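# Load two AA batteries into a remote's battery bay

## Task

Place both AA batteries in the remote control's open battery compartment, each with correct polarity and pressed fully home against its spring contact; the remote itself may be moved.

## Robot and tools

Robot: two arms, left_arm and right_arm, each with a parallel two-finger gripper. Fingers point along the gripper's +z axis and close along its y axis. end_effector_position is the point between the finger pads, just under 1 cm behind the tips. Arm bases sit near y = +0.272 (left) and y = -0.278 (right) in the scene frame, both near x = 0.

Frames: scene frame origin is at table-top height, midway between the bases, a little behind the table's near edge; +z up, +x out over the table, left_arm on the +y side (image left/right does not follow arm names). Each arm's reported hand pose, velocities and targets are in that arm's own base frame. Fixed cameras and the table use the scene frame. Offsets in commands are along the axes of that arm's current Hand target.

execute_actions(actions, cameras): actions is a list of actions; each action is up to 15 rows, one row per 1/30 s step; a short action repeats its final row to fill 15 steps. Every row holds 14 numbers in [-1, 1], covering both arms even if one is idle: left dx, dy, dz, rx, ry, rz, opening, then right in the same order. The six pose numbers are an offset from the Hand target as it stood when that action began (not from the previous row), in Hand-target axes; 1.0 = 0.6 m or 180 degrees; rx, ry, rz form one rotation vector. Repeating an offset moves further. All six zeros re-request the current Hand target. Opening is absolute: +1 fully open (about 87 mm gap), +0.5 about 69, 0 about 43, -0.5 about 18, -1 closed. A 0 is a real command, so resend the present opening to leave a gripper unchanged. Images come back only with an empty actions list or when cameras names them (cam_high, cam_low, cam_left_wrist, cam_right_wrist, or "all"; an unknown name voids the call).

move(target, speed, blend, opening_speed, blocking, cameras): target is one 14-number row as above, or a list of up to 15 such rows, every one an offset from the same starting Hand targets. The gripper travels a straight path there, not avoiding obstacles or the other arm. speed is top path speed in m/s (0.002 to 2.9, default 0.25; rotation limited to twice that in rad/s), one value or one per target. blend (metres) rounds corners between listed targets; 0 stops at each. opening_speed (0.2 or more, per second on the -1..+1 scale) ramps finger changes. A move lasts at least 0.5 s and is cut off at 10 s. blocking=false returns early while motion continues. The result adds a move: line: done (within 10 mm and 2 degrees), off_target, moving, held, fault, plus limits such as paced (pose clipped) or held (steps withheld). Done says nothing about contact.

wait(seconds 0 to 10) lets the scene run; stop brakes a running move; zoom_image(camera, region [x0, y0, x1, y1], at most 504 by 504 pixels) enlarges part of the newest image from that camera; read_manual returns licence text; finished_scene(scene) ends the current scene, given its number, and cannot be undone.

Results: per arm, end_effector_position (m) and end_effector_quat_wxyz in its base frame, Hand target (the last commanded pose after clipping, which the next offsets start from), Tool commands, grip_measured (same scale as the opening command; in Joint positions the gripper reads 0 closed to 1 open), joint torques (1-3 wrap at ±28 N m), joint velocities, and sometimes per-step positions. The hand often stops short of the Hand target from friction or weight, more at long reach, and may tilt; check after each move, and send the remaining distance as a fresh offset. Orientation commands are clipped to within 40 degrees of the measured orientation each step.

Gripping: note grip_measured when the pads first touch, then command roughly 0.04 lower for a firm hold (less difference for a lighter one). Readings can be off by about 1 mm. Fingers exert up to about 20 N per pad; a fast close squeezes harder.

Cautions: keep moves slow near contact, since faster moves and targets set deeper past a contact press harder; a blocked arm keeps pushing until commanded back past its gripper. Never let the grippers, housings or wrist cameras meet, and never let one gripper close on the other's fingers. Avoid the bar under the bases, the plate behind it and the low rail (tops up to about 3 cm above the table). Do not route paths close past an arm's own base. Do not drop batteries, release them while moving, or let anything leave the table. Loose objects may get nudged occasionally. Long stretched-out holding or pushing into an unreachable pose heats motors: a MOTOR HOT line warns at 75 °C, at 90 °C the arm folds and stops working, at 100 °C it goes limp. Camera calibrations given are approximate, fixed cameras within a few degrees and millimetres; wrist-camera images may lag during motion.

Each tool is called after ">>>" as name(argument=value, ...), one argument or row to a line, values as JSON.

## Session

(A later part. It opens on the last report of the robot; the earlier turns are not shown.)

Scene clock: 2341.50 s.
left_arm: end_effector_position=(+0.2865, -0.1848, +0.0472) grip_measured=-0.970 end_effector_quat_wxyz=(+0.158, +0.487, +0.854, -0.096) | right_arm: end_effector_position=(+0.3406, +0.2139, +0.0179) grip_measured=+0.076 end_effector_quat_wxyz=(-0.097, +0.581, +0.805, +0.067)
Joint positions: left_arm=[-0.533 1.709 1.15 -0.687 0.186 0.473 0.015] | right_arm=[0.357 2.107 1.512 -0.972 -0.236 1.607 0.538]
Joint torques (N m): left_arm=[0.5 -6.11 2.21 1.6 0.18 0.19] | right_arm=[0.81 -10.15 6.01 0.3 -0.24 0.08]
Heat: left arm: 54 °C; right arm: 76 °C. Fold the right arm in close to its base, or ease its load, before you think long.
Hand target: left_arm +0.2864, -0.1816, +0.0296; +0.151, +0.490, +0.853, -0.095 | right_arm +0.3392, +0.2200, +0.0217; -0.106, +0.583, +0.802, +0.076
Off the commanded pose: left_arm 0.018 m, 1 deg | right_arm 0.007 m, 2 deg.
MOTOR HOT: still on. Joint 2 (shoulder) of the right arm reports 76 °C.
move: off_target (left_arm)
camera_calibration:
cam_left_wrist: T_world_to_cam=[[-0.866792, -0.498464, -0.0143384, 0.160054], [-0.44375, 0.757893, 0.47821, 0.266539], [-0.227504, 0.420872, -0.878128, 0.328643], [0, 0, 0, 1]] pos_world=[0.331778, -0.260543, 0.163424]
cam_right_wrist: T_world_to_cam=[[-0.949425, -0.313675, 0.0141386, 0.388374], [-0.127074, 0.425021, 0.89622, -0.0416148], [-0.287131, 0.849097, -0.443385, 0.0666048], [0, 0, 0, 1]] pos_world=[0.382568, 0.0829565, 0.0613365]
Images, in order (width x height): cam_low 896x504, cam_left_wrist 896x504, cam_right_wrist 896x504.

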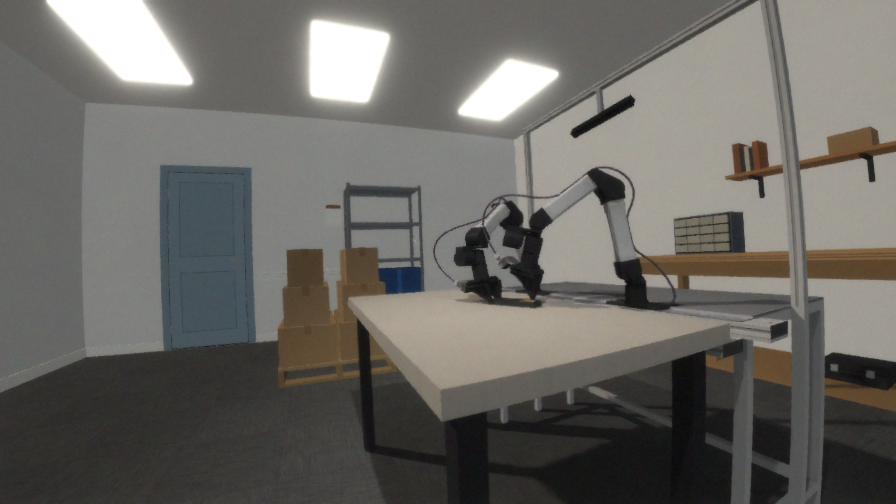

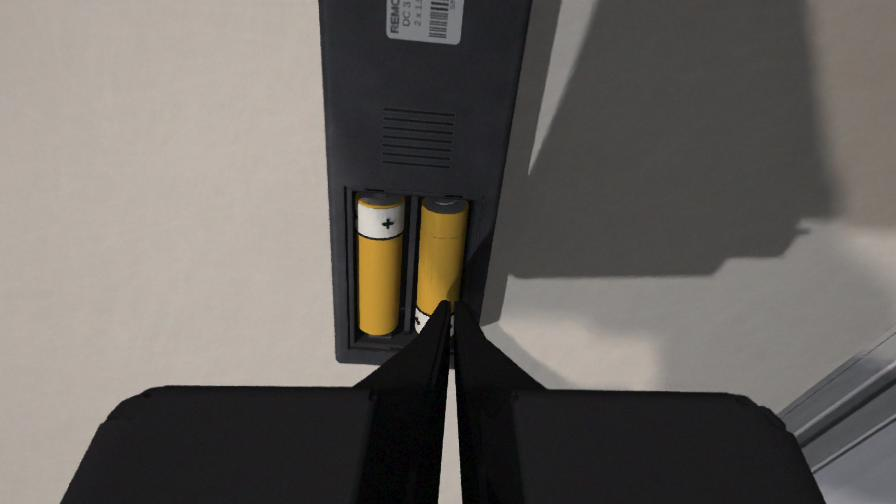

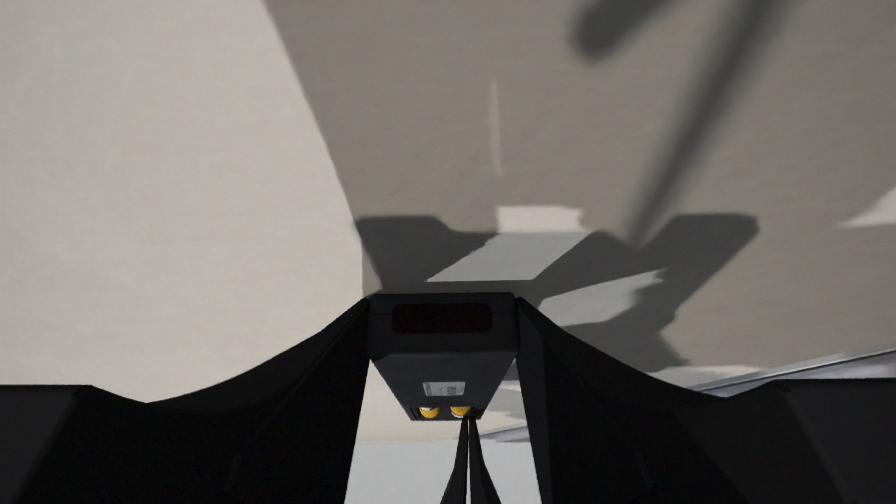

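>>> move(
  target=[-0.03, 0, -0.085, 0, 0, 0, -0.97, 0, 0, 0, 0, 0, 0, 0.0],
  speed=0.08,
  cameras=["cam_left_wrist", "cam_right_wrist", "cam_low"],
)

>>> zoom_image(
  camera="cam_right_wrist",
  region=[390, 370, 530, 460],
)

>>> zoom_image(
  camera="cam_low",
  region=[500, 285, 545, 310],
)

Scene clock: 2350.17 s.
left_arm: end_effector_position=(+0.2804, -0.1798, +0.0694) grip_measured=-0.970 end_effector_quat_wxyz=(+0.131, +0.487, +0.859, -0.095) | right_arm: end_effector_position=(+0.3406, +0.2139, +0.0179) grip_measured=+0.076 end_effector_quat_wxyz=(-0.097, +0.581, +0.805, +0.067)
Joint positions: left_arm=[-0.529 1.708 1.249 -0.844 0.186 0.477 0.015] | right_arm=[0.357 2.107 1.512 -0.972 -0.236 1.608 0.538]
Joint torques (N m): left_arm=[0.55 -11.59 6.65 0.88 0.19 0.2] | right_arm=[0.8 -10.11 6.04 0.32 -0.23 0.08]
Heat: left arm: 53 °C; right arm: 76 °C. Fold the right arm in close to its base, or ease its load, before you think long.
Hand target: left_arm +0.2866, -0.1803, +0.0837; +0.151, +0.490, +0.853, -0.095 | right_arm +0.3392, +0.2200, +0.0217; -0.106, +0.583, +0.802, +0.076
Off the commanded pose: left_arm 0.016 m, 2 deg | right_arm 0.007 m, 2 deg.
MOTOR HOT: still on. Joint 2 (shoulder) of the right arm reports 76 °C.
move: off_target (left_arm)
camera_calibration:
cam_left_wrist: T_world_to_cam=[[-0.866772, -0.498537, 0.0129447, 0.15567], [-0.419755, 0.743323, 0.520843, 0.237131], [-0.269281, 0.446018, -0.853555, 0.359146], [0, 0, 0, 1]] pos_world=[0.331179, -0.258844, 0.181028]
cam_right_wrist: T_world_to_cam=[[-0.949544, -0.313313, 0.0141969, 0.388386], [-0.126863, 0.425087, 0.896218, -0.0417013], [-0.286831, 0.849197, -0.443387, 0.0664816], [0, 0, 0, 1]] pos_world=[0.382568, 0.0829569, 0.0613366]
Images, in order (width x height): cam_low 896x504, cam_left_wrist 896x504, cam_right_wrist 896x504.

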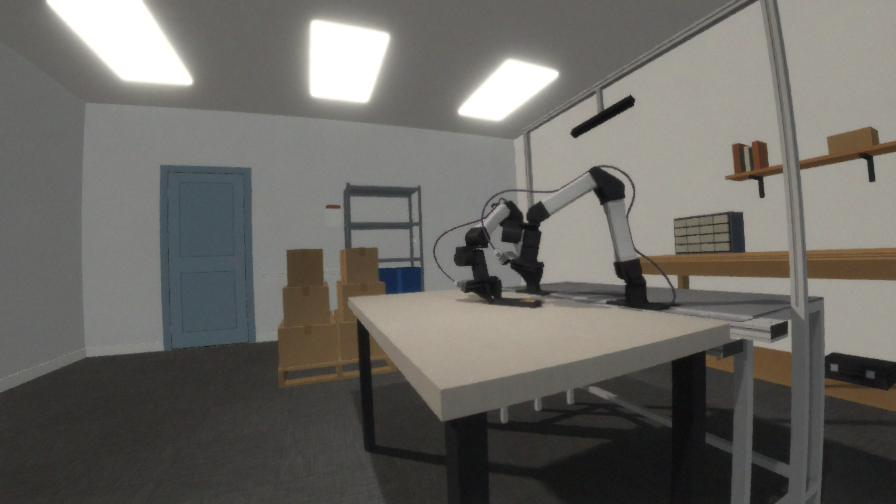

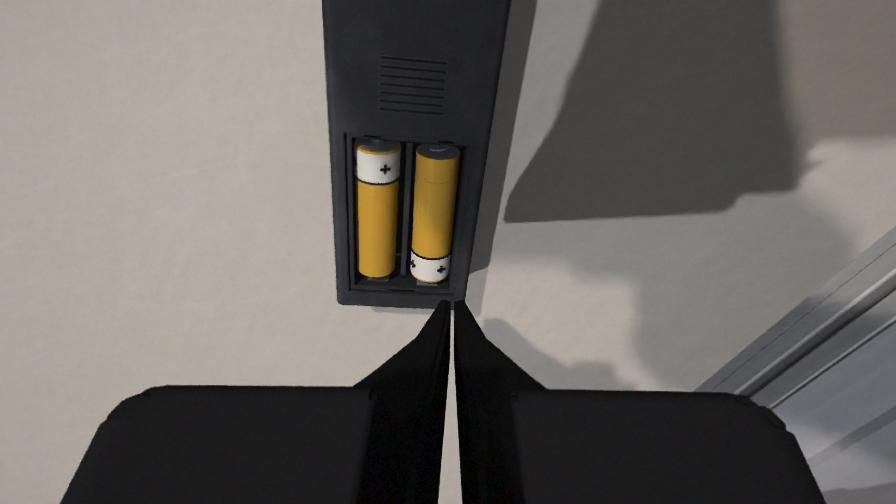

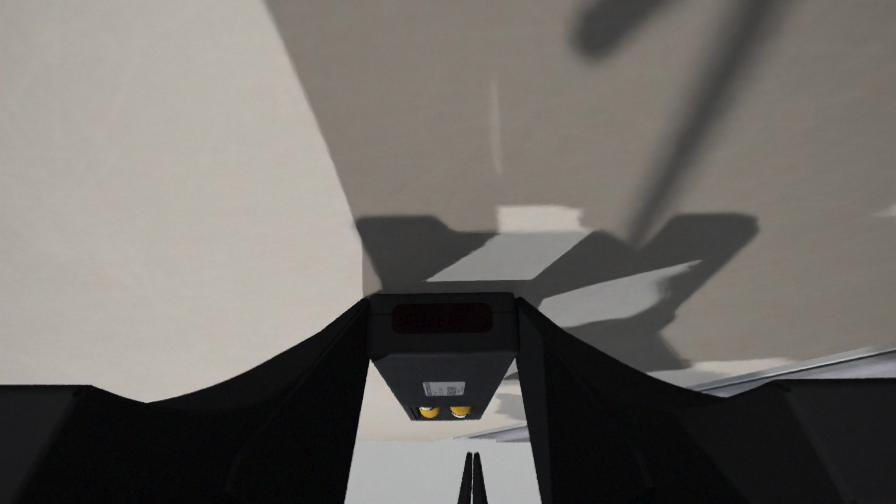

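Scaled by 3.600.

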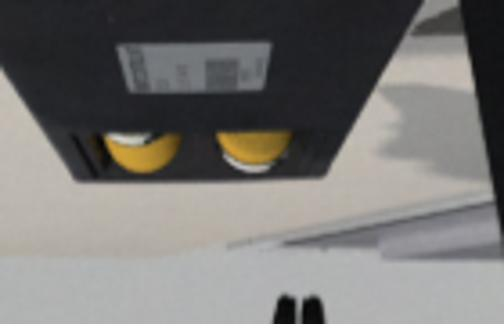

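Scaled by 11.200.

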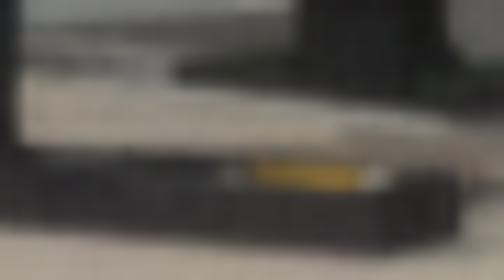

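>>> move(
  target=[
    [-0.02, 0, -0.05, 0, 0, 0, -0.97, -0.010, 0, -0.002, 0, 0, 0, 0.0],
    [-0.02, 0, -0.05, 0, 0, 0, -0.97, -0.010, 0, -0.002, 0, 0, 0, 0.35],
    [-0.02, 0, -0.10, 0, 0, 0, -0.97, -0.08, 0, -0.01, 0, 0, 0, 0.35],
  ],
  speed=0.1,
  cameras=["cam_left_wrist"],
)

>>> zoom_image(
  camera="cam_left_wrist",
  region=[320, 40, 520, 300],
)

Scene clock: 2358.37 s.
left_arm: end_effector_position=(+0.2797, -0.1716, +0.1277) grip_measured=-0.970 end_effector_quat_wxyz=(+0.128, +0.486, +0.859, -0.093) | right_arm: end_effector_position=(+0.3580, +0.1750, +0.0195) grip_measured=+0.350 end_effector_quat_wxyz=(-0.097, +0.585, +0.801, +0.083)
Joint positions: left_arm=[-0.511 1.672 1.443 -1.081 0.186 0.494 0.015] | right_arm=[0.241 2.107 1.512 -0.973 -0.256 1.504 0.675]
Joint torques (N m): left_arm=[0.42 -11.99 6.82 0.82 0.27 0.18] | right_arm=[0.2 -8.46 6.26 0.18 -0.02 -0.13]
Heat: left arm: 53 °C; right arm: 76 °C. Fold the right arm in close to its base, or ease its load, before you think long.
Hand target: left_arm +0.2824, -0.1715, +0.1442; +0.151, +0.490, +0.853, -0.095 | right_arm +0.3540, +0.1745, +0.0151; -0.106, +0.583, +0.802, +0.076
Off the commanded pose: left_arm 0.017 m, 3 deg | right_arm 0.006 m, 1 deg.
MOTOR HOT: still on. Joint 2 (shoulder) of the right arm reports 76 °C.
move: off_target (left_arm)
camera_calibration:
cam_left_wrist: T_world_to_cam=[[-0.865721, -0.500395, 0.0114572, 0.157955], [-0.420303, 0.739205, 0.526233, 0.199047], [-0.271794, 0.450755, -0.850263, 0.406091], [0, 0, 0, 1]] pos_world=[0.330778, -0.251144, 0.238729]
Images, in order (width x height): cam_left_wrist 896x504.

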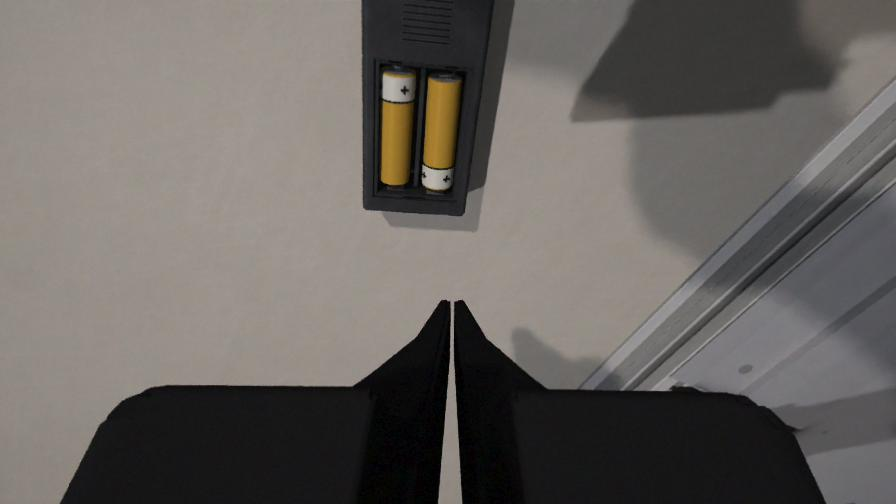

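Scaled by 1.938.

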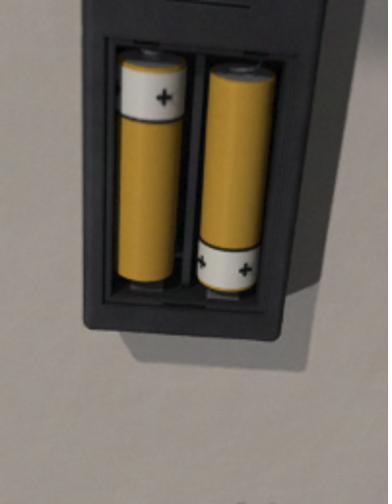

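>>> move(
  target=[
    [0, 0, 0, 0, 0, 0, -0.97, 0.043, 0, -0.161, 0, 0, 0, 0.35],
    [0, 0, 0, 0, 0, 0, -0.97, -0.066, -0.277, -0.25, 0.1036, 0, -0.386, 0.35],
  ],
  speed=0.15,
  cameras=[],
)

>>> wait(
  seconds=10,
)

Scene clock: 2373.57 s.
left_arm: end_effector_position=(+0.2796, -0.1715, +0.1277) grip_measured=-0.970 end_effector_quat_wxyz=(+0.128, +0.486, +0.859, -0.093) | right_arm: end_effector_position=(+0.2239, +0.0542, +0.1430) grip_measured=+0.350 end_effector_quat_wxyz=(-0.107, +0.006, +0.994, +0.009)
Joint positions: left_arm=[-0.511 1.672 1.443 -1.082 0.186 0.495 0.015] | right_arm=[0.165 1.759 1.539 -1.56 -0.054 0.172 0.675]
Joint torques (N m): left_arm=[0.36 -11.97 6.82 0.85 0.26 0.19] | right_arm=[-0.2 -9.37 5.55 -0.09 0.23 -0.18]
Heat: left arm: 55 °C; right arm: 75 °C. Fold the right arm in close to its base, or ease its load, before you think long.
Hand target: left_arm +0.2825, -0.1715, +0.1442; +0.151, +0.490, +0.853, -0.095 | right_arm +0.2197, +0.0501, +0.1499; -0.131, +0.001, +0.991, +0.000
Off the commanded pose: left_arm 0.017 m, 3 deg | right_arm 0.009 m, 3 deg.
MOTOR HOT: still on. Joint 2 (shoulder) of the right arm reports 75 °C.
joint sent to its limit (right arm) — joint 4 (wrist pitch), lower limit. The joint targets are off in orientation, not in position.
move: off_target (left_arm, right_arm)
No camera images: "cameras" was empty.

Scene clock: 2383.57 s.
left_arm: end_effector_position=(+0.2796, -0.1715, +0.1277) grip_measured=-0.970 end_effector_quat_wxyz=(+0.128, +0.486, +0.859, -0.093) | right_arm: end_effector_position=(+0.2239, +0.0541, +0.1430) grip_measured=+0.350 end_effector_quat_wxyz=(-0.107, +0.006, +0.994, +0.009)
Joint positions: left_arm=[-0.511 1.672 1.443 -1.082 0.186 0.495 0.015] | right_arm=[0.165 1.759 1.539 -1.56 -0.054 0.171 0.675]
Joint torques (N m): left_arm=[0.43 -11.95 6.78 0.83 0.26 0.19] | right_arm=[-0.21 -9.36 5.63 -0.1 0.21 -0.16]
Heat: left arm: 56 °C; right arm: 74 °C. Fold the right arm in close to its base, or ease its load, before you think long.
Hand target: left_arm +0.2825, -0.1715, +0.1442; +0.151, +0.490, +0.853, -0.095 | right_arm +0.2197, +0.0501, +0.1499; -0.131, +0.001, +0.991, -0.001
Tool commands: left_gripper/opening=-0.97 right_gripper/opening=+0.35
Off the commanded pose: left_arm 0.017 m, 3 deg | right_arm 0.009 m, 3 deg.
MOTOR HOT: still on. Joint 2 (shoulder) of the right arm reports 74 °C.
wait: 10.00 s; at rest by 0.17 s

>>> finished_scene(
  scene=1,
)

The scene is finished: the task was done.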